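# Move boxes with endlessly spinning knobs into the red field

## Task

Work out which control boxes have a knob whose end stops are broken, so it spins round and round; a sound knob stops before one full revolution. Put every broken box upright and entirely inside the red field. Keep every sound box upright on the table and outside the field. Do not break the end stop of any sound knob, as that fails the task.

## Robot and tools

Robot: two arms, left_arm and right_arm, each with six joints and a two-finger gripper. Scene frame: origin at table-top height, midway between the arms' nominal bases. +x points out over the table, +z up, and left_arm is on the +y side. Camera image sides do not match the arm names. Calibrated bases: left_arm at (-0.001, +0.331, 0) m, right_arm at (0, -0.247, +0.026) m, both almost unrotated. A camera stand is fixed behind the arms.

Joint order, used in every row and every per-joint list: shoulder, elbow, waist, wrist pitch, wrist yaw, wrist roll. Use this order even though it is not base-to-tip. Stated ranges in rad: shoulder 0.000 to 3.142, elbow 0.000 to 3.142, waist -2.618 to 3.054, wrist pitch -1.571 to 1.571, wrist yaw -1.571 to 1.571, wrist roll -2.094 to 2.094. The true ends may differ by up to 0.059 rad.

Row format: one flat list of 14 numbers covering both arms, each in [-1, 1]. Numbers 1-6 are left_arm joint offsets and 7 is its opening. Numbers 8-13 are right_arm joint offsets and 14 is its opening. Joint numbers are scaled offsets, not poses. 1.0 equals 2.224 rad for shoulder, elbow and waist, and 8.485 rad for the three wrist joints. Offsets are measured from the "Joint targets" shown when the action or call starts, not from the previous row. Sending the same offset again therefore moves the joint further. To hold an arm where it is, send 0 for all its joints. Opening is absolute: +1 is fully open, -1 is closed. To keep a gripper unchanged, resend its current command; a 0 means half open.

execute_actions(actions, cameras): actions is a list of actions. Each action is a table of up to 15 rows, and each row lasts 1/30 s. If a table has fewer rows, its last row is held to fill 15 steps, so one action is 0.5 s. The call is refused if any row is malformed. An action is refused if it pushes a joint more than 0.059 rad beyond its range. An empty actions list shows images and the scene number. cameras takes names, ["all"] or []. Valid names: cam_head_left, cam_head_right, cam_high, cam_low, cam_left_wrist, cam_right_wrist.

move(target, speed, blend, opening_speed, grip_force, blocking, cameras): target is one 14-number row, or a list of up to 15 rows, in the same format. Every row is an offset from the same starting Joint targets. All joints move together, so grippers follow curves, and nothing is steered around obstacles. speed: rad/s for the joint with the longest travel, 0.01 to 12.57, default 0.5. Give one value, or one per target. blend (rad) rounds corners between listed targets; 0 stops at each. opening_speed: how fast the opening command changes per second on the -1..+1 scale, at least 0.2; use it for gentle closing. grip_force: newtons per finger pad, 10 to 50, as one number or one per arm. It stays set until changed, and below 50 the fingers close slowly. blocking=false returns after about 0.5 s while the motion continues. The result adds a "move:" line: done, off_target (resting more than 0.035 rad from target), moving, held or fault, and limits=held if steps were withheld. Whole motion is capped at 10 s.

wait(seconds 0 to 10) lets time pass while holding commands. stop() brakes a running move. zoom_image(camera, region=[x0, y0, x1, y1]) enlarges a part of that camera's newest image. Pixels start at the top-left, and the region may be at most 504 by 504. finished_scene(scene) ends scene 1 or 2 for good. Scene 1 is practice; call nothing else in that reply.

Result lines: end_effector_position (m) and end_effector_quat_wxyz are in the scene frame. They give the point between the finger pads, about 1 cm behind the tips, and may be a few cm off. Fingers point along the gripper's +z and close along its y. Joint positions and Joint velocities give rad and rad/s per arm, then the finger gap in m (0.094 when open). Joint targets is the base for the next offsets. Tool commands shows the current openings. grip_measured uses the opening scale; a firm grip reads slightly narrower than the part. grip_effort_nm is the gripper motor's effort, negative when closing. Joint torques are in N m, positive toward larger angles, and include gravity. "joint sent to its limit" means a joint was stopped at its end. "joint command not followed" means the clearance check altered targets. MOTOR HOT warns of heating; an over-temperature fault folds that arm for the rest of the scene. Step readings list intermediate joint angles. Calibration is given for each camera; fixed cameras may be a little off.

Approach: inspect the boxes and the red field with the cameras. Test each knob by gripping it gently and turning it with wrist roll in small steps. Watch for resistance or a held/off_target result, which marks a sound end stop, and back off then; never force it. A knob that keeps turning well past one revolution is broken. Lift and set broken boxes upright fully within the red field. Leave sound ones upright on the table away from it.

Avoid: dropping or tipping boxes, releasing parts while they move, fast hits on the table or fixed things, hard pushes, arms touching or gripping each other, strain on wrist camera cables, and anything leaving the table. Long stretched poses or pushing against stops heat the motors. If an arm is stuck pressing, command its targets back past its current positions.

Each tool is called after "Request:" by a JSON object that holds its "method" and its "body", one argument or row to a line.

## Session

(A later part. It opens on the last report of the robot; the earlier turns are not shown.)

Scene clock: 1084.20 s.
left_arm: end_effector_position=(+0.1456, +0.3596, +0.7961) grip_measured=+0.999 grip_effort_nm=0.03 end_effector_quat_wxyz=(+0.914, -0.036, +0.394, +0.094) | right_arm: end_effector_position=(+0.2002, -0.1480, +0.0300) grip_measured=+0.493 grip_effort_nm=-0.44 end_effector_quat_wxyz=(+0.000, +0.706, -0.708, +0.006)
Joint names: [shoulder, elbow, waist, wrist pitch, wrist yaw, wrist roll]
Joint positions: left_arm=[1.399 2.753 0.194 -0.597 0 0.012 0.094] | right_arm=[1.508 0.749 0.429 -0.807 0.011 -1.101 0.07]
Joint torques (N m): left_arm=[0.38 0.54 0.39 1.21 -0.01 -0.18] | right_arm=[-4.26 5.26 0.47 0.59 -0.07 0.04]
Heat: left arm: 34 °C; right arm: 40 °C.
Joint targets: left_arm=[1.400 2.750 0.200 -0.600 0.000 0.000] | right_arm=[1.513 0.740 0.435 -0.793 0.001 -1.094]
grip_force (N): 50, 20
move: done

Request:
{"method": "move", "body": {
  "target": [0,0,0,0,0,0,1,0,-0.002,0,0.0005,0,0,0.485],
  "speed": 0.05
}}

Request:
{"method": "move", "body": {
  "target": [0,0,0,0,0,0,1,0,-0.002,0,0.0005,0,0,0.485],
  "speed": 0.05,
  "cameras": ["cam_right_wrist", "cam_head_right"]
}}

Scene clock: 1090.23 s.
left_arm: end_effector_position=(+0.1456, +0.3596, +0.7961) grip_measured=+0.999 grip_effort_nm=0.03 end_effector_quat_wxyz=(+0.914, -0.036, +0.394, +0.094) | right_arm: end_effector_position=(+0.2010, -0.1476, +0.0300) grip_measured=+0.493 grip_effort_nm=-0.44 end_effector_quat_wxyz=(-0.002, +0.706, -0.708, +0.006)
Joint names: [shoulder, elbow, waist, wrist pitch, wrist yaw, wrist roll]
Joint positions: left_arm=[1.399 2.753 0.194 -0.597 0 0.012 0.094] | right_arm=[1.508 0.749 0.429 -0.803 0.011 -1.101 0.07]
Joint torques (N m): left_arm=[0.38 0.53 0.39 1.21 -0.02 -0.19] | right_arm=[-4.26 4.79 0.42 0.58 -0.07 0.06]
Heat: left arm: 34 °C; right arm: 40 °C.
Joint targets: left_arm=[1.400 2.750 0.200 -0.600 0.000 0.000] | right_arm=[1.513 0.736 0.435 -0.789 0.001 -1.094]
grip_force (N): 50, 20
move: done

Scene clock: 1090.93 s.
left_arm: end_effector_position=(+0.1456, +0.3596, +0.7961) grip_measured=+0.999 grip_effort_nm=0.03 end_effector_quat_wxyz=(+0.914, -0.036, +0.394, +0.094) | right_arm: end_effector_position=(+0.2011, -0.1475, +0.0295) grip_measured=+0.493 grip_effort_nm=-0.44 end_effector_quat_wxyz=(-0.003, +0.706, -0.708, +0.007)
Joint names: [shoulder, elbow, waist, wrist pitch, wrist yaw, wrist roll]
Joint positions: left_arm=[1.399 2.753 0.194 -0.597 0 0.012 0.094] | right_arm=[1.508 0.746 0.429 -0.799 0.011 -1.1 0.07]
Joint torques (N m): left_arm=[0.38 0.54 0.4 1.21 -0.02 -0.19] | right_arm=[-4.25 4.67 0.43 0.63 -0.06 0.05]
Heat: left arm: 34 °C; right arm: 39 °C.
Joint targets: left_arm=[1.400 2.750 0.200 -0.600 0.000 0.000] | right_arm=[1.513 0.732 0.435 -0.785 0.001 -1.094]
grip_force (N): 50, 20
move: done
camera_calibration:
cam_right_wrist: T_world_to_cam=[[0.999648, -0.0116336, 0.0238589, -0.203006], [-0.0209326, -0.898205, 0.439079, -0.105869], [0.0163221, -0.439424, -0.898132, 0.046293], [0, 0, 0, 1]] pos_world=[0.199963, -0.0771116, 0.0929057]
Images, in order (width x height): cam_head_right 672x504, cam_right_wrist 672x504.

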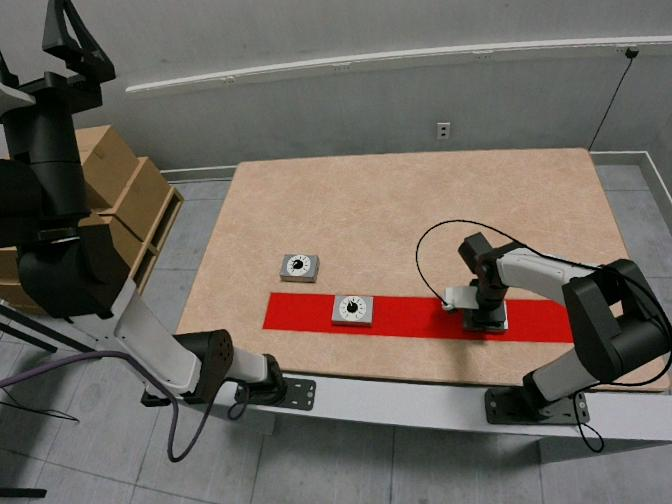

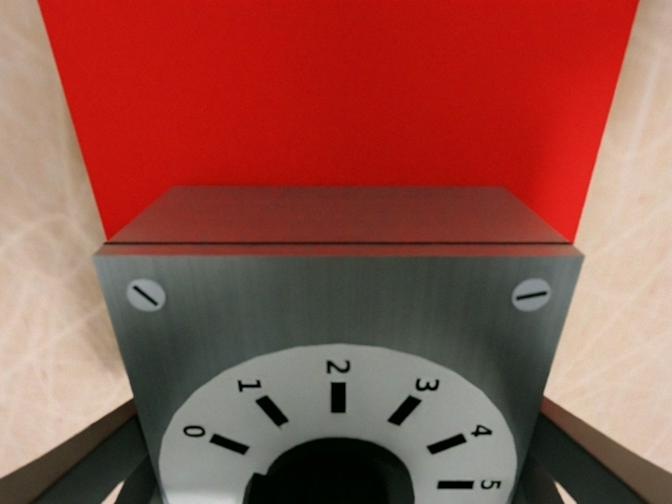

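Request:
{"method": "move", "body": {
  "target": [0,0,0,0,0,0,1,0,0.003,0,-0.0008,0,0,0.485],
  "speed": 0.05
}}

Request:
{"method": "move", "body": {
  "target": [
    [0,0,0,0,0,0,1,0,0,0,0,0,0,0.8]
  ],
  "opening_speed": 0.3
}}

Request:
{"method": "move", "body": {
  "target": [
    [0,0,0,0,0,0,1,0,0,0,0,0,0,1.0]
  ],
  "opening_speed": 0.5,
  "cameras": ["cam_right_wrist"]
}}

Scene clock: 1100.23 s.
left_arm: end_effector_position=(+0.1456, +0.3596, +0.7961) grip_measured=+0.999 grip_effort_nm=0.03 end_effector_quat_wxyz=(+0.914, -0.036, +0.394, +0.094) | right_arm: end_effector_position=(+0.2011, -0.1475, +0.0295) grip_measured=+0.493 grip_effort_nm=-0.44 end_effector_quat_wxyz=(-0.003, +0.706, -0.708, +0.007)
Joint names: [shoulder, elbow, waist, wrist pitch, wrist yaw, wrist roll]
Joint positions: left_arm=[1.399 2.753 0.194 -0.597 0 0.012 0.094] | right_arm=[1.508 0.746 0.429 -0.799 0.011 -1.1 0.07]
Joint torques (N m): left_arm=[0.36 0.54 0.4 1.21 -0.02 -0.18] | right_arm=[-4.23 5.26 0.4 0.54 -0.09 0.04]
Heat: left arm: 34 °C; right arm: 39 °C.
Joint targets: left_arm=[1.400 2.750 0.200 -0.600 0.000 0.000] | right_arm=[1.513 0.738 0.435 -0.791 0.001 -1.094]
grip_force (N): 50, 20
move: done

Scene clock: 1101.50 s.
left_arm: end_effector_position=(+0.1456, +0.3596, +0.7961) grip_measured=+0.999 grip_effort_nm=0.03 end_effector_quat_wxyz=(+0.914, -0.036, +0.394, +0.094) | right_arm: end_effector_position=(+0.2013, -0.1474, +0.0295) grip_measured=+0.797 grip_effort_nm=0.17 end_effector_quat_wxyz=(-0.003, +0.706, -0.708, +0.007)
Joint names: [shoulder, elbow, waist, wrist pitch, wrist yaw, wrist roll]
Joint positions: left_arm=[1.399 2.753 0.194 -0.597 0 0.012 0.094] | right_arm=[1.508 0.746 0.429 -0.798 0.011 -1.1 0.084]
Joint torques (N m): left_arm=[0.36 0.54 0.4 1.21 -0.02 -0.19] | right_arm=[-4.25 5.24 0.43 0.55 -0.07 0.05]
Heat: left arm: 34 °C; right arm: 39 °C.
Joint targets: left_arm=[1.400 2.750 0.200 -0.600 0.000 0.000] | right_arm=[1.513 0.738 0.435 -0.791 0.001 -1.094]
grip_force (N): 50, 20
move: done

Scene clock: 1102.10 s.
left_arm: end_effector_position=(+0.1456, +0.3596, +0.7961) grip_measured=+0.999 grip_effort_nm=0.03 end_effector_quat_wxyz=(+0.914, -0.036, +0.394, +0.094) | right_arm: end_effector_position=(+0.2013, -0.1474, +0.0295) grip_measured=+0.997 grip_effort_nm=0.16 end_effector_quat_wxyz=(-0.003, +0.706, -0.708, +0.007)
Joint names: [shoulder, elbow, waist, wrist pitch, wrist yaw, wrist roll]
Joint positions: left_arm=[1.399 2.753 0.194 -0.597 0 0.012 0.094] | right_arm=[1.508 0.746 0.429 -0.798 0.011 -1.1 0.094]
Joint torques (N m): left_arm=[0.38 0.54 0.4 1.21 -0.01 -0.18] | right_arm=[-4.23 5.31 0.53 0.53 -0.05 0.01]
Heat: left arm: 34 °C; right arm: 39 °C.
Joint targets: left_arm=[1.400 2.750 0.200 -0.600 0.000 0.000] | right_arm=[1.513 0.738 0.435 -0.791 0.001 -1.094]
grip_force (N): 50, 20
move: done
camera_calibration:
cam_right_wrist: T_world_to_cam=[[0.999631, -0.0116511, 0.0245248, -0.203164], [-0.0212349, -0.898361, 0.438743, -0.105697], [0.0169203, -0.439102, -0.898278, 0.0462531], [0, 0, 0, 1]] pos_world=[0.200063, -0.0770117, 0.0929048]
Images, in order (width x height): cam_right_wrist 672x504.

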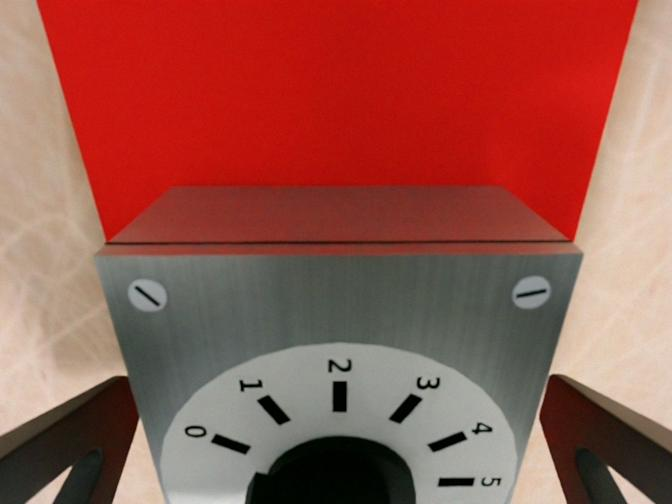

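Request:
{"method": "move", "body": {
  "target": [
    [0,0,0,0,0,0,1,-0.0115,0,0,0,0,0,1],
    [0,0,0,0,0,0,1,-0.0652,0.1210,0,-0.0457,0,0,1]
  ],
  "speed": [0.2,0.2],
  "cameras": ["cam_right_wrist", "cam_high"]
}}

Scene clock: 1130.17 s.
left_arm: end_effector_position=(+0.1456, +0.3596, +0.7961) grip_measured=+0.999 grip_effort_nm=0.03 end_effector_quat_wxyz=(+0.914, -0.036, +0.394, +0.094) | right_arm: end_effector_position=(+0.1982, -0.1490, +0.1112) grip_measured=+0.997 grip_effort_nm=0.16 end_effector_quat_wxyz=(-0.002, +0.706, -0.708, +0.006)
Joint names: [shoulder, elbow, waist, wrist pitch, wrist yaw, wrist roll]
Joint positions: left_arm=[1.399 2.753 0.194 -0.597 0 0.012 0.094] | right_arm=[1.382 0.983 0.429 -1.164 0.011 -1.1 0.094]
Joint torques (N m): left_arm=[0.36 0.53 0.4 1.21 -0.01 -0.18] | right_arm=[-5.39 8.95 0.47 0.3 -0.06 0.05]
Heat: left arm: 34 °C; right arm: 38 °C.
Joint targets: left_arm=[1.400 2.750 0.200 -0.600 0.000 0.000] | right_arm=[1.368 1.007 0.435 -1.179 0.001 -1.094]
grip_force (N): 50, 20
move: done
camera_calibration:
cam_right_wrist: T_world_to_cam=[[0.999686, -0.0116344, 0.0222144, -0.201891], [-0.0202243, -0.897811, 0.439917, -0.14327], [0.0148261, -0.440228, -0.897764, 0.119181], [0, 0, 0, 1]] pos_world=[0.197163, -0.0785112, 0.174508]
Images, in order (width x height): cam_high 672x504, cam_right_wrist 672x504.

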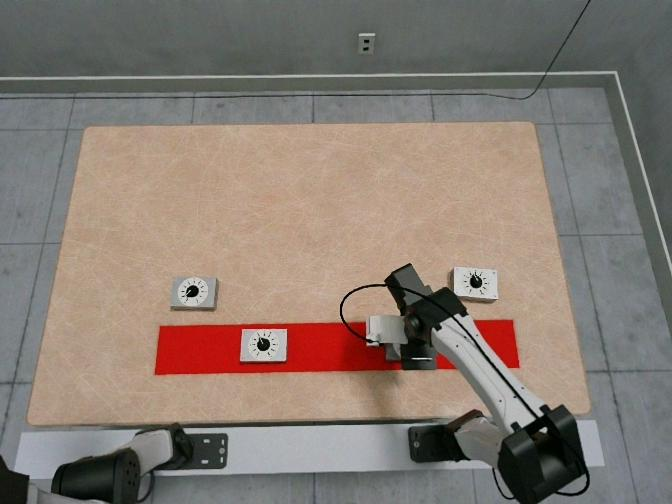

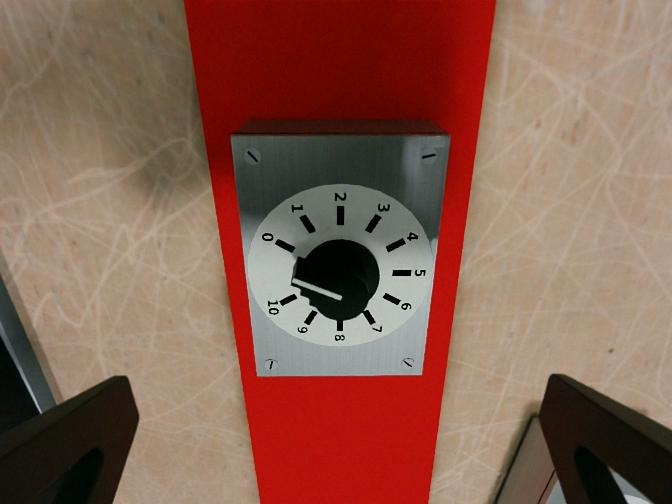

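Request:
{"method": "zoom_image", "body": {
  "camera": "cam_high",
  "region": [440, 255, 510, 310]
}}

Request:
{"method": "zoom_image", "body": {
  "camera": "cam_high",
  "region": [150, 260, 310, 380]
}}

Scaled by 7.200 from the camera's 672x504 image, which has a finer 960x720 frame.

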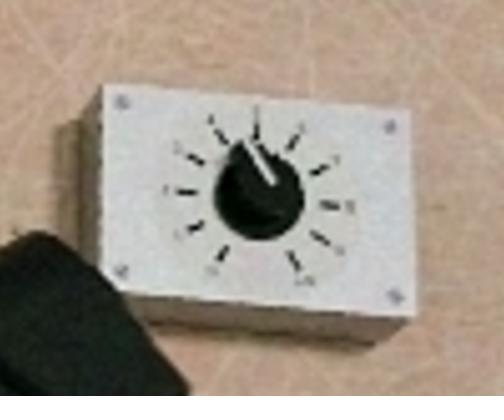

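Scaled by 3.150 from the camera's 672x504 image, which has a finer 960x720 frame.

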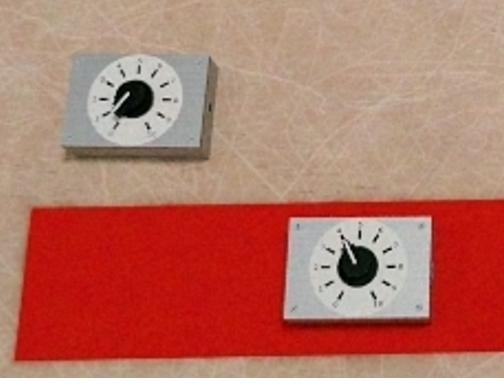

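Request:
{"method": "move", "body": {
  "target": [0,0,0,0,0,0,1,0.2302,0.2388,-0.3029,-0.0061,0,0.0405,1],
  "speed": 0.4,
  "cameras": ["cam_right_wrist", "cam_high"]
}}

Scene clock: 1162.10 s.
left_arm: end_effector_position=(+0.1456, +0.3596, +0.7961) grip_measured=+0.999 grip_effort_nm=0.03 end_effector_quat_wxyz=(+0.914, -0.036, +0.394, +0.094) | right_arm: end_effector_position=(+0.3396, -0.3179, +0.1144) grip_measured=+0.997 grip_effort_nm=0.16 end_effector_quat_wxyz=(-0.004, -0.275, +0.961, -0.004)
Joint names: [shoulder, elbow, waist, wrist pitch, wrist yaw, wrist roll]
Joint positions: left_arm=[1.399 2.753 0.194 -0.597 0 0.012 0.094] | right_arm=[1.869 1.511 -0.239 -1.217 0.01 -0.758 0.094]
Joint torques (N m): left_arm=[0.38 0.54 0.4 1.21 -0.02 -0.19] | right_arm=[-7.51 9.29 -0.08 0.31 -0.04 0.04]
Heat: left arm: 34 °C; right arm: 38 °C.
Joint targets: left_arm=[1.400 2.750 0.200 -0.600 0.000 0.000] | right_arm=[1.880 1.538 -0.239 -1.231 0.001 -0.750]
grip_force (N): 50, 20
move: done
camera_calibration:
cam_right_wrist: T_world_to_cam=[[0.521594, -0.853054, 0.0154309, -0.449652], [-0.768262, -0.461729, 0.443373, 0.0987648], [-0.371096, -0.243116, -0.896204, 0.239307], [0, 0, 0, 1]] pos_world=[0.399219, -0.279795, 0.177617]
Images, in order (width x height): cam_high 672x504, cam_right_wrist 672x504.

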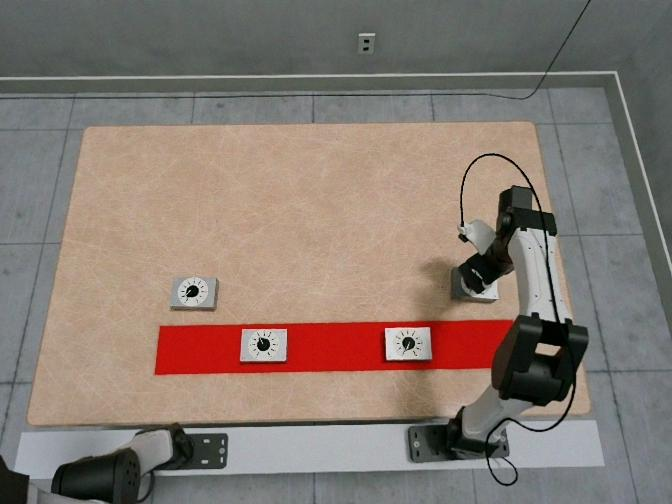

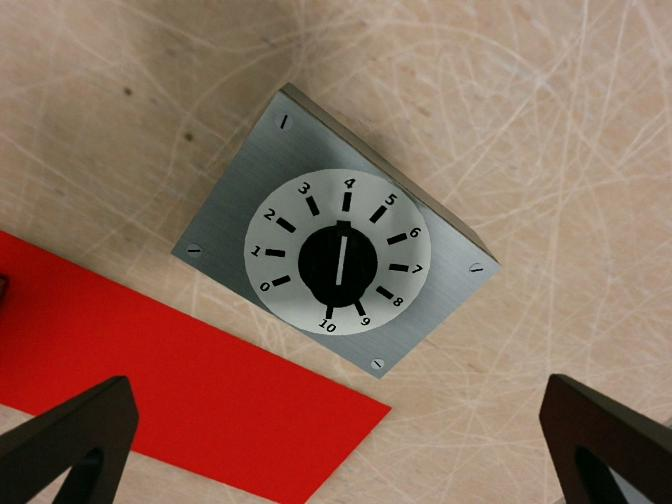

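Request:
{"method": "move", "body": {
  "target": [0,0,0,0,0,0,1,0.0178,-0.0731,0.0041,0.0234,0,0,1],
  "speed": 0.25,
  "cameras": ["cam_right_wrist"]
}}

Scene clock: 1183.97 s.
left_arm: end_effector_position=(+0.1456, +0.3596, +0.7961) grip_measured=+0.999 grip_effort_nm=0.03 end_effector_quat_wxyz=(+0.914, -0.036, +0.394, +0.094) | right_arm: end_effector_position=(+0.3433, -0.3180, +0.0709) grip_measured=+0.997 grip_effort_nm=0.16 end_effector_quat_wxyz=(-0.001, -0.276, +0.961, -0.005)
Joint names: [shoulder, elbow, waist, wrist pitch, wrist yaw, wrist roll]
Joint positions: left_arm=[1.399 2.753 0.194 -0.597 0 0.012 0.094] | right_arm=[1.909 1.388 -0.237 -1.047 0.01 -0.757 0.094]
Joint torques (N m): left_arm=[0.38 0.54 0.4 1.21 -0.01 -0.19] | right_arm=[-7.76 5.5 0.61 0.61 -0.04 0.05]
Heat: left arm: 34 °C; right arm: 40 °C.
Joint targets: left_arm=[1.400 2.750 0.200 -0.600 0.000 0.000] | right_arm=[1.919 1.376 -0.230 -1.032 0.001 -0.750]
grip_force (N): 50, 20
move: done
camera_calibration:
cam_right_wrist: T_world_to_cam=[[0.522402, -0.852463, 0.0200752, -0.451351], [-0.770728, -0.461979, 0.438809, 0.121959], [-0.364794, -0.244707, -0.898356, 0.199103], [0, 0, 0, 1]] pos_world=[0.402415, -0.279696, 0.134409]
Images, in order (width x height): cam_right_wrist 672x504.

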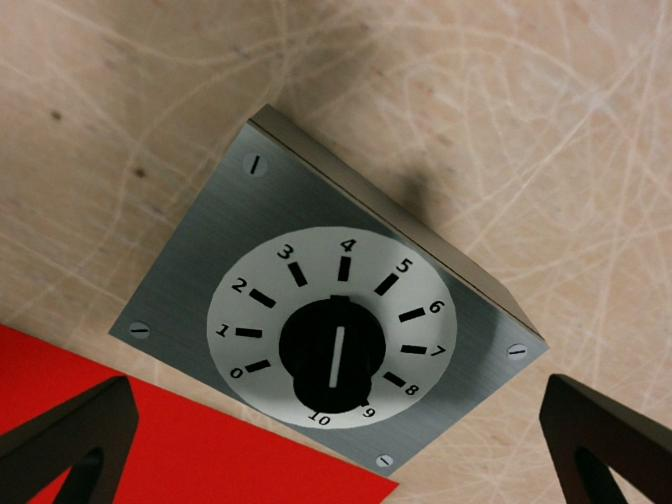

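Request:
{"method": "zoom_image", "body": {
  "camera": "cam_right_wrist",
  "region": [236, 280, 436, 430]
}}

Scaled by 2.520 from the camera's 672x504 image, which has a finer 960x720 frame.

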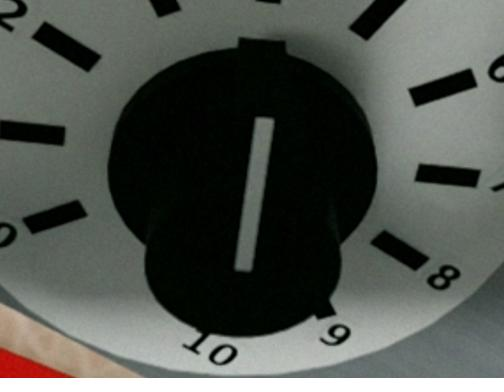

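Request:
{"method": "move", "body": {
  "target": [0,0,0,0,0,0,1,0.0062,-0.0203,0.0016,0.00672,0,0,1],
  "speed": 0.1,
  "cameras": ["cam_right_wrist"]
}}

Scene clock: 1210.23 s.
left_arm: end_effector_position=(+0.1456, +0.3596, +0.7961) grip_measured=+0.999 grip_effort_nm=0.03 end_effector_quat_wxyz=(+0.914, -0.036, +0.394, +0.094) | right_arm: end_effector_position=(+0.3425, -0.3163, +0.0564) grip_measured=+0.997 grip_effort_nm=0.16 end_effector_quat_wxyz=(-0.001, -0.278, +0.961, -0.006)
Joint names: [shoulder, elbow, waist, wrist pitch, wrist yaw, wrist roll]
Joint positions: left_arm=[1.399 2.753 0.194 -0.597 0 0.012 0.094] | right_arm=[1.921 1.344 -0.233 -0.99 0.01 -0.757 0.094]
Joint torques (N m): left_arm=[0.38 0.54 0.4 1.21 -0.01 -0.18] | right_arm=[-7.58 5.3 0.46 0.63 -0.05 0.08]
Heat: left arm: 34 °C; right arm: 40 °C.
Joint targets: left_arm=[1.400 2.750 0.200 -0.600 0.000 0.000] | right_arm=[1.933 1.331 -0.226 -0.975 0.001 -0.750]
grip_force (N): 50, 20
move: done
camera_calibration:
cam_right_wrist: T_world_to_cam=[[0.525958, -0.85026, 0.02065, -0.449804], [-0.769129, -0.465128, 0.438289, 0.126971], [-0.363054, -0.246404, -0.898597, 0.185033], [0, 0, 0, 1]] pos_world=[0.401413, -0.2778, 0.119908]
Images, in order (width x height): cam_right_wrist 672x504.

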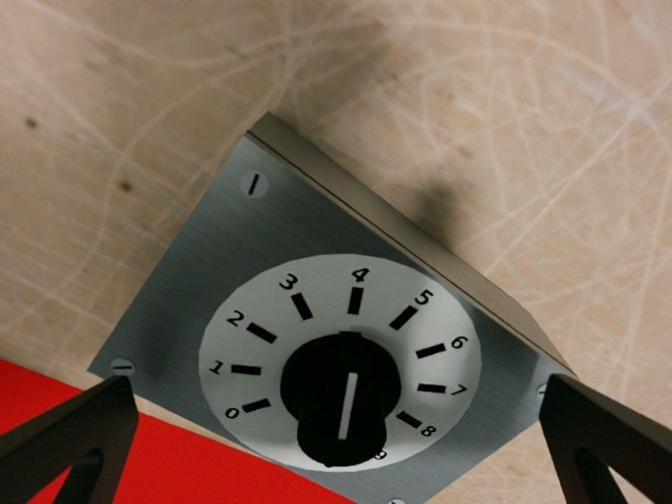

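Request:
{"method": "move", "body": {
  "target": [0,0,0,0,0,0,1,0,0,0,0,0,0,-0.3],
  "opening_speed": 0.8,
  "grip_force": [50, 50]
}}

Request:
{"method": "move", "body": {
  "target": [0,0,0,0,0,0,1,0,0,0,0,0,0,-0.62],
  "opening_speed": 0.3,
  "grip_force": [50, 15],
  "cameras": ["cam_right_wrist"]
}}

Scene clock: 1221.73 s.
left_arm: end_effector_position=(+0.1456, +0.3596, +0.7961) grip_measured=+0.999 grip_effort_nm=0.03 end_effector_quat_wxyz=(+0.914, -0.036, +0.394, +0.094) | right_arm: end_effector_position=(+0.3427, -0.3163, +0.0564) grip_measured=-0.297 grip_effort_nm=-0.16 end_effector_quat_wxyz=(+0.000, -0.278, +0.961, -0.006)
Joint names: [shoulder, elbow, waist, wrist pitch, wrist yaw, wrist roll]
Joint positions: left_arm=[1.399 2.753 0.194 -0.597 0 0.012 0.094] | right_arm=[1.921 1.344 -0.233 -0.989 0.01 -0.757 0.033]
Joint torques (N m): left_arm=[0.38 0.54 0.39 1.21 -0.01 -0.18] | right_arm=[-7.6 5.27 0.5 0.6 -0.07 0.03]
Heat: left arm: 34 °C; right arm: 40 °C.
Joint targets: left_arm=[1.400 2.750 0.200 -0.600 0.000 0.000] | right_arm=[1.933 1.331 -0.226 -0.975 0.001 -0.750]
move: done

Scene clock: 1223.90 s.
left_arm: end_effector_position=(+0.1456, +0.3596, +0.7961) grip_measured=+0.999 grip_effort_nm=0.03 end_effector_quat_wxyz=(+0.914, -0.036, +0.394, +0.094) | right_arm: end_effector_position=(+0.3430, -0.3164, +0.0564) grip_measured=-0.602 grip_effort_nm=-0.35 end_effector_quat_wxyz=(+0.000, -0.278, +0.961, -0.006)
Joint names: [shoulder, elbow, waist, wrist pitch, wrist yaw, wrist roll]
Joint positions: left_arm=[1.399 2.753 0.194 -0.597 0 0.012 0.094] | right_arm=[1.921 1.344 -0.233 -0.988 0.01 -0.757 0.019]
Joint torques (N m): left_arm=[0.36 0.54 0.4 1.21 -0.02 -0.18] | right_arm=[-7.58 5.26 0.46 0.6 -0.06 0.06]
Heat: left arm: 34 °C; right arm: 40 °C.
Joint targets: left_arm=[1.400 2.750 0.200 -0.600 0.000 0.000] | right_arm=[1.933 1.331 -0.226 -0.975 0.001 -0.750]
grip_force (N): 50, 15
move: done
camera_calibration:
cam_right_wrist: T_world_to_cam=[[0.525955, -0.850223, 0.0221695, -0.450272], [-0.770069, -0.464982, 0.436791, 0.127787], [-0.361061, -0.246805, -0.89929, 0.184412], [0, 0, 0, 1]] pos_world=[0.401812, -0.2779, 0.120006]
Images, in order (width x height): cam_right_wrist 672x504.

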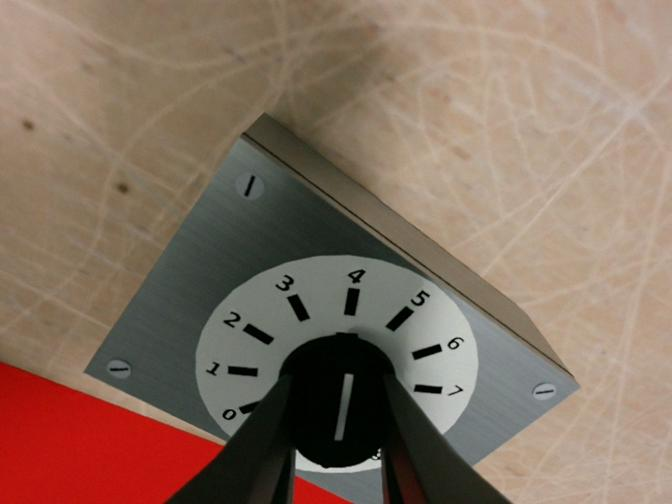

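Request:
{"method": "move", "body": {
  "target": [0,0,0,0,0,0,1,0,0,0,0,0,0.3123,-0.62],
  "speed": 0.5,
  "cameras": ["cam_right_wrist"]
}}

Scene clock: 1235.97 s.
left_arm: end_effector_position=(+0.1456, +0.3596, +0.7961) grip_measured=+0.999 grip_effort_nm=0.03 end_effector_quat_wxyz=(+0.914, -0.036, +0.394, +0.094) | right_arm: end_effector_position=(+0.3422, -0.3182, +0.0564) grip_measured=-0.603 grip_effort_nm=-0.38 end_effector_quat_wxyz=(+0.009, +0.863, +0.504, -0.005)
Joint names: [shoulder, elbow, waist, wrist pitch, wrist yaw, wrist roll]
Joint positions: left_arm=[1.399 2.753 0.194 -0.597 0 0.012 0.094] | right_arm=[1.921 1.344 -0.233 -0.99 0.021 1.89 0.019]
Joint torques (N m): left_arm=[0.36 0.53 0.39 1.21 -0.02 -0.18] | right_arm=[-7.6 5.16 0.57 0.54 -0.06 0.08]
Heat: left arm: 34 °C; right arm: 40 °C.
Joint targets: left_arm=[1.400 2.750 0.200 -0.600 0.000 0.000] | right_arm=[1.933 1.331 -0.226 -0.975 0.001 1.900]
grip_force (N): 50, 15
move: done
camera_calibration:
cam_right_wrist: T_world_to_cam=[[-0.866598, 0.499007, -0.000905078, 0.455801], [0.453071, 0.787582, 0.417661, 0.107375], [0.209128, 0.361534, -0.908603, 0.182646], [0, 0, 0, 1]] pos_world=[0.308151, -0.378047, 0.121518]
Images, in order (width x height): cam_right_wrist 672x504.

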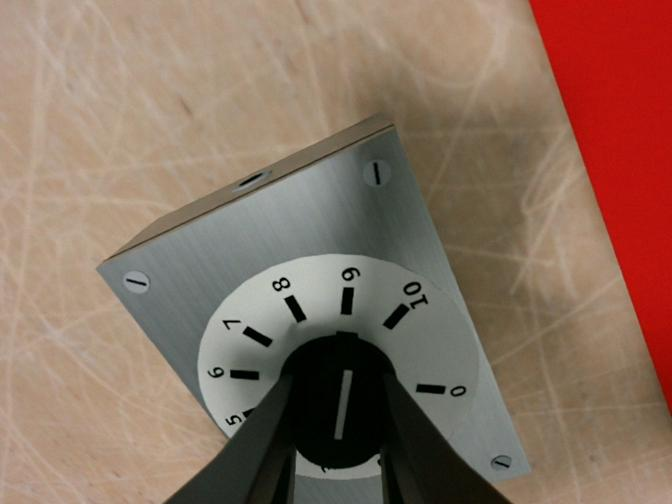

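Request:
{"method": "move", "body": {
  "target": [
    [0,0,0,0,0,0,1,0,0,0,0,0,0,0.3],
    [0,0,0,0,0,0,1,0,0,0,0,0,-0.37237,0.3]
  ],
  "speed": [0.5,0.8],
  "opening_speed": 0.8,
  "grip_force": [50, 50],
  "cameras": ["cam_right_wrist"]
}}

Request:
{"method": "move", "body": {
  "target": [
    [0,0,0,0,0,0,1,0,0,0,0,0,0,-0.3]
  ],
  "opening_speed": 0.8
}}

Request:
{"method": "move", "body": {
  "target": [
    [0,0,0,0,0,0,1,0,0,0,0,0,0,-0.62]
  ],
  "opening_speed": 0.3,
  "grip_force": [50, 15],
  "cameras": ["cam_right_wrist"]
}}

Scene clock: 1252.97 s.
left_arm: end_effector_position=(+0.1456, +0.3596, +0.7961) grip_measured=+0.999 grip_effort_nm=0.03 end_effector_quat_wxyz=(+0.914, -0.036, +0.394, +0.094) | right_arm: end_effector_position=(+0.3427, -0.3169, +0.0564) grip_measured=+0.297 grip_effort_nm=0.15 end_effector_quat_wxyz=(-0.002, -0.505, +0.863, -0.007)
Joint names: [shoulder, elbow, waist, wrist pitch, wrist yaw, wrist roll]
Joint positions: left_arm=[1.399 2.753 0.194 -0.597 0 0.012 0.094] | right_arm=[1.921 1.344 -0.233 -0.988 0.013 -1.252 0.061]
Joint torques (N m): left_arm=[0.38 0.53 0.4 1.21 -0.01 -0.19] | right_arm=[-7.6 5.24 0.54 0.58 -0.11 -0.09]
Heat: left arm: 34 °C; right arm: 40 °C.
Joint targets: left_arm=[1.400 2.750 0.200 -0.600 0.000 0.000] | right_arm=[1.933 1.331 -0.226 -0.975 0.001 -1.260]
move: done
camera_calibration:
cam_right_wrist: T_world_to_cam=[[0.86666, -0.498506, 0.0198217, -0.455644], [-0.454283, -0.772109, 0.444381, -0.078614], [-0.206222, -0.394132, -0.895619, 0.0842397], [0, 0, 0, 1]] pos_world=[0.376548, -0.254638, 0.119413]
Images, in order (width x height): cam_right_wrist 672x504.

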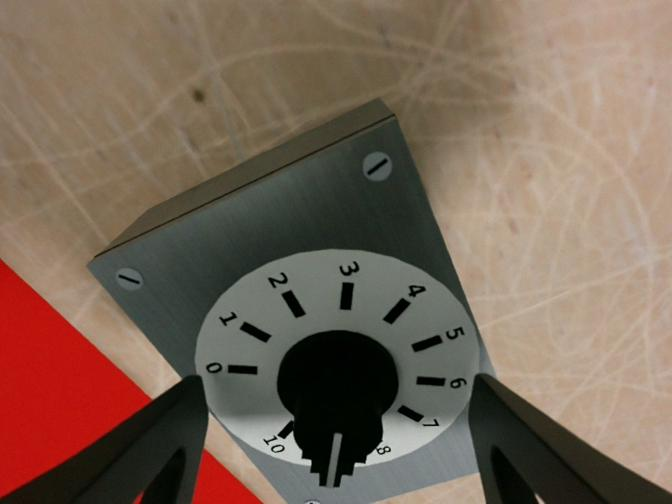

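Scene clock: 1253.93 s.
left_arm: end_effector_position=(+0.1456, +0.3596, +0.7961) grip_measured=+0.999 grip_effort_nm=0.03 end_effector_quat_wxyz=(+0.914, -0.036, +0.394, +0.094) | right_arm: end_effector_position=(+0.3428, -0.3169, +0.0564) grip_measured=-0.297 grip_effort_nm=-0.15 end_effector_quat_wxyz=(-0.002, -0.505, +0.863, -0.007)
Joint names: [shoulder, elbow, waist, wrist pitch, wrist yaw, wrist roll]
Joint positions: left_arm=[1.399 2.753 0.194 -0.597 0 0.012 0.094] | right_arm=[1.921 1.344 -0.233 -0.988 0.013 -1.253 0.033]
Joint torques (N m): left_arm=[0.38 0.54 0.39 1.21 -0.01 -0.18] | right_arm=[-7.6 5.29 0.53 0.57 -0.08 -0.12]
Heat: left arm: 34 °C; right arm: 40 °C.
Joint targets: left_arm=[1.400 2.750 0.200 -0.600 0.000 0.000] | right_arm=[1.933 1.331 -0.226 -0.975 0.001 -1.260]
move: done

Scene clock: 1256.10 s.
left_arm: end_effector_position=(+0.1456, +0.3596, +0.7961) grip_measured=+0.999 grip_effort_nm=0.03 end_effector_quat_wxyz=(+0.914, -0.036, +0.394, +0.094) | right_arm: end_effector_position=(+0.3428, -0.3169, +0.0564) grip_measured=-0.602 grip_effort_nm=-0.35 end_effector_quat_wxyz=(-0.002, -0.505, +0.863, -0.007)
Joint names: [shoulder, elbow, waist, wrist pitch, wrist yaw, wrist roll]
Joint positions: left_arm=[1.399 2.753 0.194 -0.597 0 0.012 0.094] | right_arm=[1.921 1.344 -0.233 -0.988 0.013 -1.253 0.019]
Joint torques (N m): left_arm=[0.38 0.53 0.4 1.21 -0.01 -0.18] | right_arm=[-7.61 5.35 0.49 0.57 -0.1 -0.1]
Heat: left arm: 34 °C; right arm: 40 °C.
Joint targets: left_arm=[1.400 2.750 0.200 -0.600 0.000 0.000] | right_arm=[1.933 1.331 -0.226 -0.975 0.001 -1.260]
grip_force (N): 50, 15
move: done
camera_calibration:
cam_right_wrist: T_world_to_cam=[[0.86727, -0.497428, 0.0202091, -0.455646], [-0.453485, -0.772602, 0.444339, -0.0790362], [-0.205413, -0.394526, -0.895631, 0.0838352], [0, 0, 0, 1]] pos_world=[0.376547, -0.25464, 0.119412]
Images, in order (width x height): cam_right_wrist 672x504.

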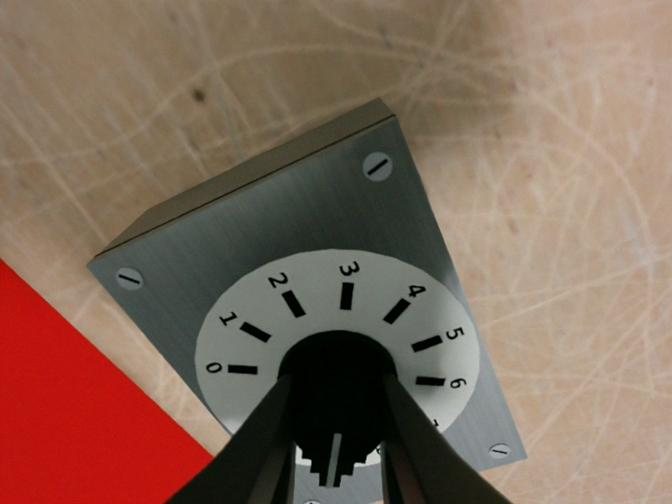

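Request:
{"method": "move", "body": {
  "target": [0,0,0,0,0,0,1,0,0,0,0,0,0.0413,-0.62],
  "speed": 0.3
}}

Request:
{"method": "move", "body": {
  "target": [0,0,0,0,0,0,1,0,0,0,0,0,0.0118,-0.62],
  "speed": 0.1,
  "cameras": ["cam_right_wrist"]
}}

Request:
{"method": "move", "body": {
  "target": [0,0,0,0,0,0,1,0,0,0,0,0,0.0118,-0.62],
  "speed": 0.1,
  "cameras": ["cam_right_wrist"]
}}

Scene clock: 1265.67 s.
left_arm: end_effector_position=(+0.1456, +0.3596, +0.7961) grip_measured=+0.999 grip_effort_nm=0.03 end_effector_quat_wxyz=(+0.914, -0.036, +0.394, +0.094) | right_arm: end_effector_position=(+0.3428, -0.3169, +0.0564) grip_measured=-0.603 grip_effort_nm=-0.38 end_effector_quat_wxyz=(-0.001, -0.354, +0.935, -0.007)
Joint names: [shoulder, elbow, waist, wrist pitch, wrist yaw, wrist roll]
Joint positions: left_arm=[1.399 2.753 0.194 -0.597 0 0.012 0.094] | right_arm=[1.921 1.344 -0.233 -0.988 0.013 -0.918 0.019]
Joint torques (N m): left_arm=[0.36 0.54 0.4 1.21 -0.01 -0.18] | right_arm=[-7.51 5.29 0.53 0.6 -0.07 0.08]
Heat: left arm: 34 °C; right arm: 41 °C.
Joint targets: left_arm=[1.400 2.750 0.200 -0.600 0.000 0.000] | right_arm=[1.933 1.331 -0.226 -0.975 0.001 -0.910]
grip_force (N): 50, 15
move: done

Scene clock: 1267.07 s.
left_arm: end_effector_position=(+0.1456, +0.3596, +0.7961) grip_measured=+0.999 grip_effort_nm=0.03 end_effector_quat_wxyz=(+0.914, -0.036, +0.394, +0.094) | right_arm: end_effector_position=(+0.3428, -0.3168, +0.0564) grip_measured=-0.603 grip_effort_nm=-0.38 end_effector_quat_wxyz=(-0.001, -0.309, +0.951, -0.007)
Joint names: [shoulder, elbow, waist, wrist pitch, wrist yaw, wrist roll]
Joint positions: left_arm=[1.399 2.753 0.194 -0.597 0 0.012 0.094] | right_arm=[1.921 1.344 -0.233 -0.988 0.013 -0.823 0.019]
Joint torques (N m): left_arm=[0.38 0.53 0.4 1.21 -0.02 -0.18] | right_arm=[-7.62 5.24 0.53 0.61 -0.11 0.13]
Heat: left arm: 34 °C; right arm: 41 °C.
Joint targets: left_arm=[1.400 2.750 0.200 -0.600 0.000 0.000] | right_arm=[1.933 1.331 -0.226 -0.975 0.000 -0.809]
grip_force (N): 50, 15
move: done
camera_calibration:
cam_right_wrist: T_world_to_cam=[[0.580879, -0.813649, 0.0235337, -0.457871], [-0.737028, -0.513467, 0.439479, 0.1006], [-0.345498, -0.272629, -0.897945, 0.170659], [0, 0, 0, 1]] pos_world=[0.399075, -0.274365, 0.119806]
Images, in order (width x height): cam_right_wrist 672x504.

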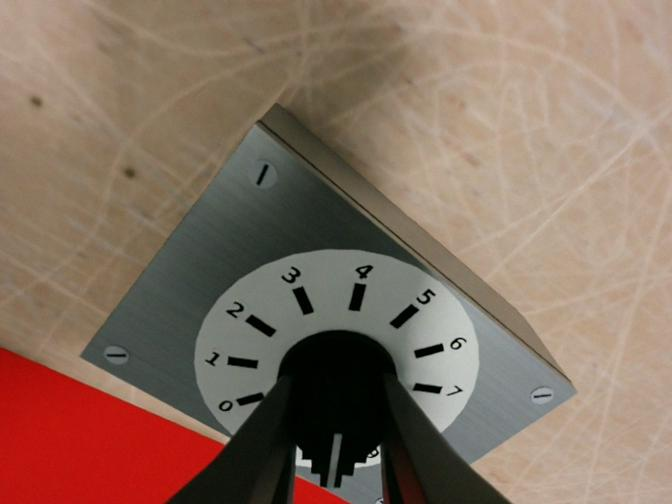

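Scene clock: 1268.57 s.
left_arm: end_effector_position=(+0.1456, +0.3596, +0.7961) grip_measured=+0.999 grip_effort_nm=0.03 end_effector_quat_wxyz=(+0.914, -0.036, +0.394, +0.094) | right_arm: end_effector_position=(+0.3428, -0.3168, +0.0564) grip_measured=-0.603 grip_effort_nm=-0.38 end_effector_quat_wxyz=(+0.000, -0.262, +0.965, -0.007)
Joint names: [shoulder, elbow, waist, wrist pitch, wrist yaw, wrist roll]
Joint positions: left_arm=[1.399 2.753 0.194 -0.597 0 0.012 0.094] | right_arm=[1.921 1.344 -0.233 -0.988 0.013 -0.724 0.019]
Joint torques (N m): left_arm=[0.36 0.54 0.4 1.21 -0.02 -0.19] | right_arm=[-7.57 5.34 0.47 0.58 -0.06 0.12]
Heat: left arm: 34 °C; right arm: 41 °C.
Joint targets: left_arm=[1.400 2.750 0.200 -0.600 0.000 0.000] | right_arm=[1.933 1.331 -0.226 -0.975 0.000 -0.709]
grip_force (N): 50, 15
move: done
camera_calibration:
cam_right_wrist: T_world_to_cam=[[0.497452, -0.867161, 0.0239489, -0.446211], [-0.784846, -0.438128, 0.438247, 0.140865], [-0.369538, -0.236803, -0.898535, 0.190257], [0, 0, 0, 1]] pos_world=[0.402832, -0.280166, 0.119905]
Images, in order (width x height): cam_right_wrist 672x504.

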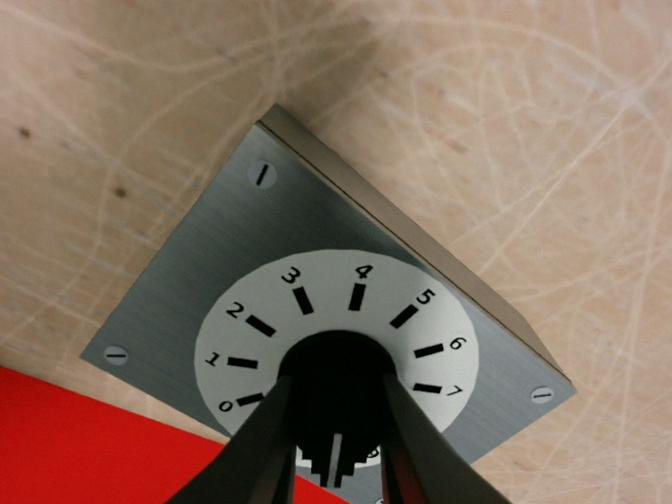

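Request:
{"method": "move", "body": {
  "target": [0,0,0,0,0,0,1,0,0,0,0,0,-0.0080,-0.62],
  "speed": 0.1
}}

Request:
{"method": "move", "body": {
  "target": [
    [0,0,0,0,0,0,1,0,0,0,0,0,0,0.6]
  ],
  "opening_speed": 0.8,
  "grip_force": [50, 50],
  "cameras": ["cam_right_wrist"]
}}

Scene clock: 1281.37 s.
left_arm: end_effector_position=(+0.1456, +0.3596, +0.7961) grip_measured=+0.999 grip_effort_nm=0.03 end_effector_quat_wxyz=(+0.914, -0.036, +0.394, +0.094) | right_arm: end_effector_position=(+0.3428, -0.3168, +0.0564) grip_measured=-0.603 grip_effort_nm=-0.38 end_effector_quat_wxyz=(+0.000, -0.284, +0.959, -0.007)
Joint names: [shoulder, elbow, waist, wrist pitch, wrist yaw, wrist roll]
Joint positions: left_arm=[1.399 2.753 0.194 -0.597 0 0.012 0.094] | right_arm=[1.921 1.344 -0.233 -0.988 0.013 -0.769 0.019]
Joint torques (N m): left_arm=[0.38 0.54 0.4 1.21 -0.01 -0.18] | right_arm=[-7.57 5.3 0.57 0.59 -0.08 -0.11]
Heat: left arm: 34 °C; right arm: 41 °C.
Joint targets: left_arm=[1.400 2.750 0.200 -0.600 0.000 0.000] | right_arm=[1.933 1.331 -0.226 -0.975 0.000 -0.777]
grip_force (N): 50, 15
move: done

Scene clock: 1283.13 s.
left_arm: end_effector_position=(+0.1456, +0.3596, +0.7961) grip_measured=+0.999 grip_effort_nm=0.03 end_effector_quat_wxyz=(+0.914, -0.036, +0.394, +0.094) | right_arm: end_effector_position=(+0.3430, -0.3169, +0.0564) grip_measured=+0.597 grip_effort_nm=0.17 end_effector_quat_wxyz=(+0.000, -0.284, +0.959, -0.007)
Joint names: [shoulder, elbow, waist, wrist pitch, wrist yaw, wrist roll]
Joint positions: left_arm=[1.399 2.753 0.194 -0.597 0 0.012 0.094] | right_arm=[1.921 1.344 -0.233 -0.987 0.013 -0.77 0.075]
Joint torques (N m): left_arm=[0.36 0.54 0.39 1.21 -0.01 -0.18] | right_arm=[-7.53 5.3 0.57 0.6 -0.07 -0.11]
Heat: left arm: 34 °C; right arm: 41 °C.
Joint targets: left_arm=[1.400 2.750 0.200 -0.600 0.000 0.000] | right_arm=[1.933 1.331 -0.226 -0.975 0.000 -0.777]
move: done
camera_calibration:
cam_right_wrist: T_world_to_cam=[[0.536924, -0.843279, 0.0243667, -0.452327], [-0.763878, -0.473705, 0.438285, 0.122584], [-0.358054, -0.253939, -0.898506, 0.180978], [0, 0, 0, 1]] pos_world=[0.401304, -0.277411, 0.119905]
Images, in order (width x height): cam_right_wrist 672x504.

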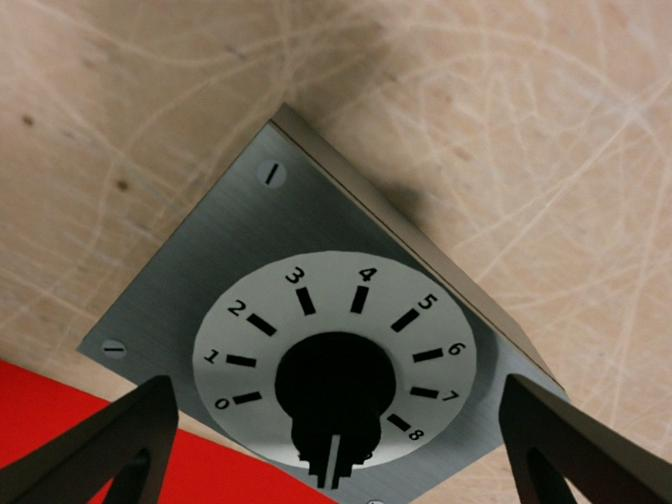

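Request:
{"method": "move", "body": {
  "target": [
    [0,0,0,0,0,0,1,0,0,0,0,0,0,1],
    [0,0,0,0,0,0,1,-0.0380,0.0863,0,-0.0282,0,0,1]
  ],
  "speed": [0.2,0.25],
  "cameras": ["cam_right_wrist", "cam_high"]
}}

Scene clock: 1299.33 s.
left_arm: end_effector_position=(+0.1456, +0.3596, +0.7961) grip_measured=+0.999 grip_effort_nm=0.03 end_effector_quat_wxyz=(+0.914, -0.036, +0.394, +0.094) | right_arm: end_effector_position=(+0.3409, -0.3165, +0.1112) grip_measured=+0.997 grip_effort_nm=0.16 end_effector_quat_wxyz=(-0.003, -0.284, +0.959, -0.006)
Joint names: [shoulder, elbow, waist, wrist pitch, wrist yaw, wrist roll]
Joint positions: left_arm=[1.399 2.753 0.194 -0.597 0 0.012 0.094] | right_arm=[1.87 1.5 -0.233 -1.2 0.013 -0.77 0.094]
Joint torques (N m): left_arm=[0.38 0.53 0.39 1.21 -0.01 -0.18] | right_arm=[-10.4 8.87 0.58 0.31 -0.1 -0.1]
Heat: left arm: 34 °C; right arm: 41 °C.
Joint targets: left_arm=[1.400 2.750 0.200 -0.600 0.000 0.000] | right_arm=[1.849 1.523 -0.226 -1.215 0.000 -0.777]
move: done
camera_calibration:
cam_right_wrist: T_world_to_cam=[[0.53701, -0.843343, 0.0198137, -0.451695], [-0.761084, -0.474233, 0.442554, 0.0954562], [-0.363829, -0.252736, -0.896523, 0.23168], [0, 0, 0, 1]] pos_world=[0.399507, -0.277112, 0.174412]
Images, in order (width x height): cam_high 672x504, cam_right_wrist 672x504.

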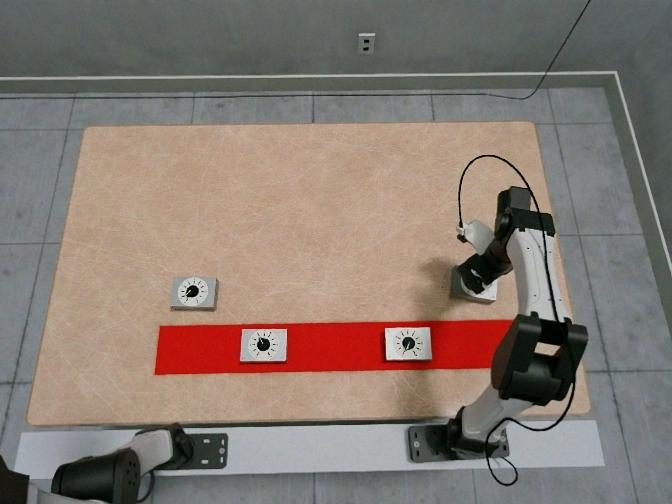

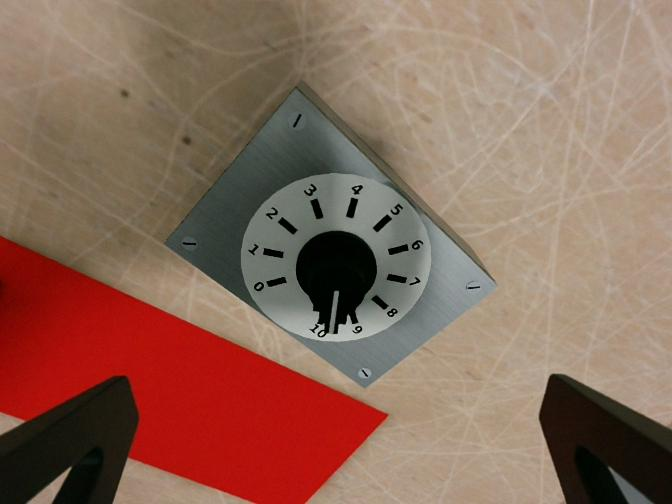

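Request:
{"method": "zoom_image", "body": {
  "camera": "cam_high",
  "region": [370, 310, 470, 380]
}}

Request:
{"method": "zoom_image", "body": {
  "camera": "cam_high",
  "region": [140, 265, 310, 385]
}}

Scaled by 5.040 from the camera's 672x504 image, which has a finer 960x720 frame.

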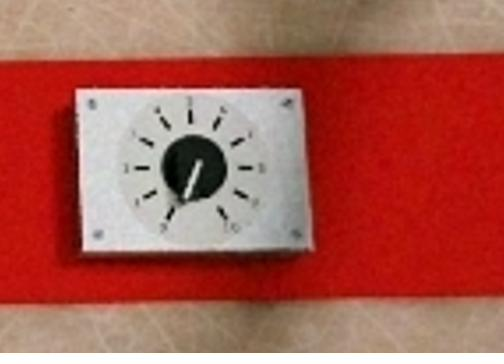

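Scaled by 2.965 from the camera's 672x504 image, which has a finer 960x720 frame.

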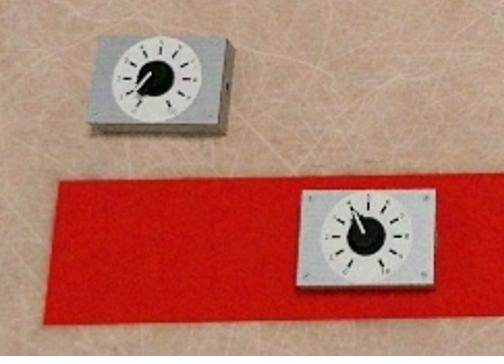

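Request:
{"method": "finished_scene", "body": {
  "scene": 2
}}

The scene is finished: the task was done.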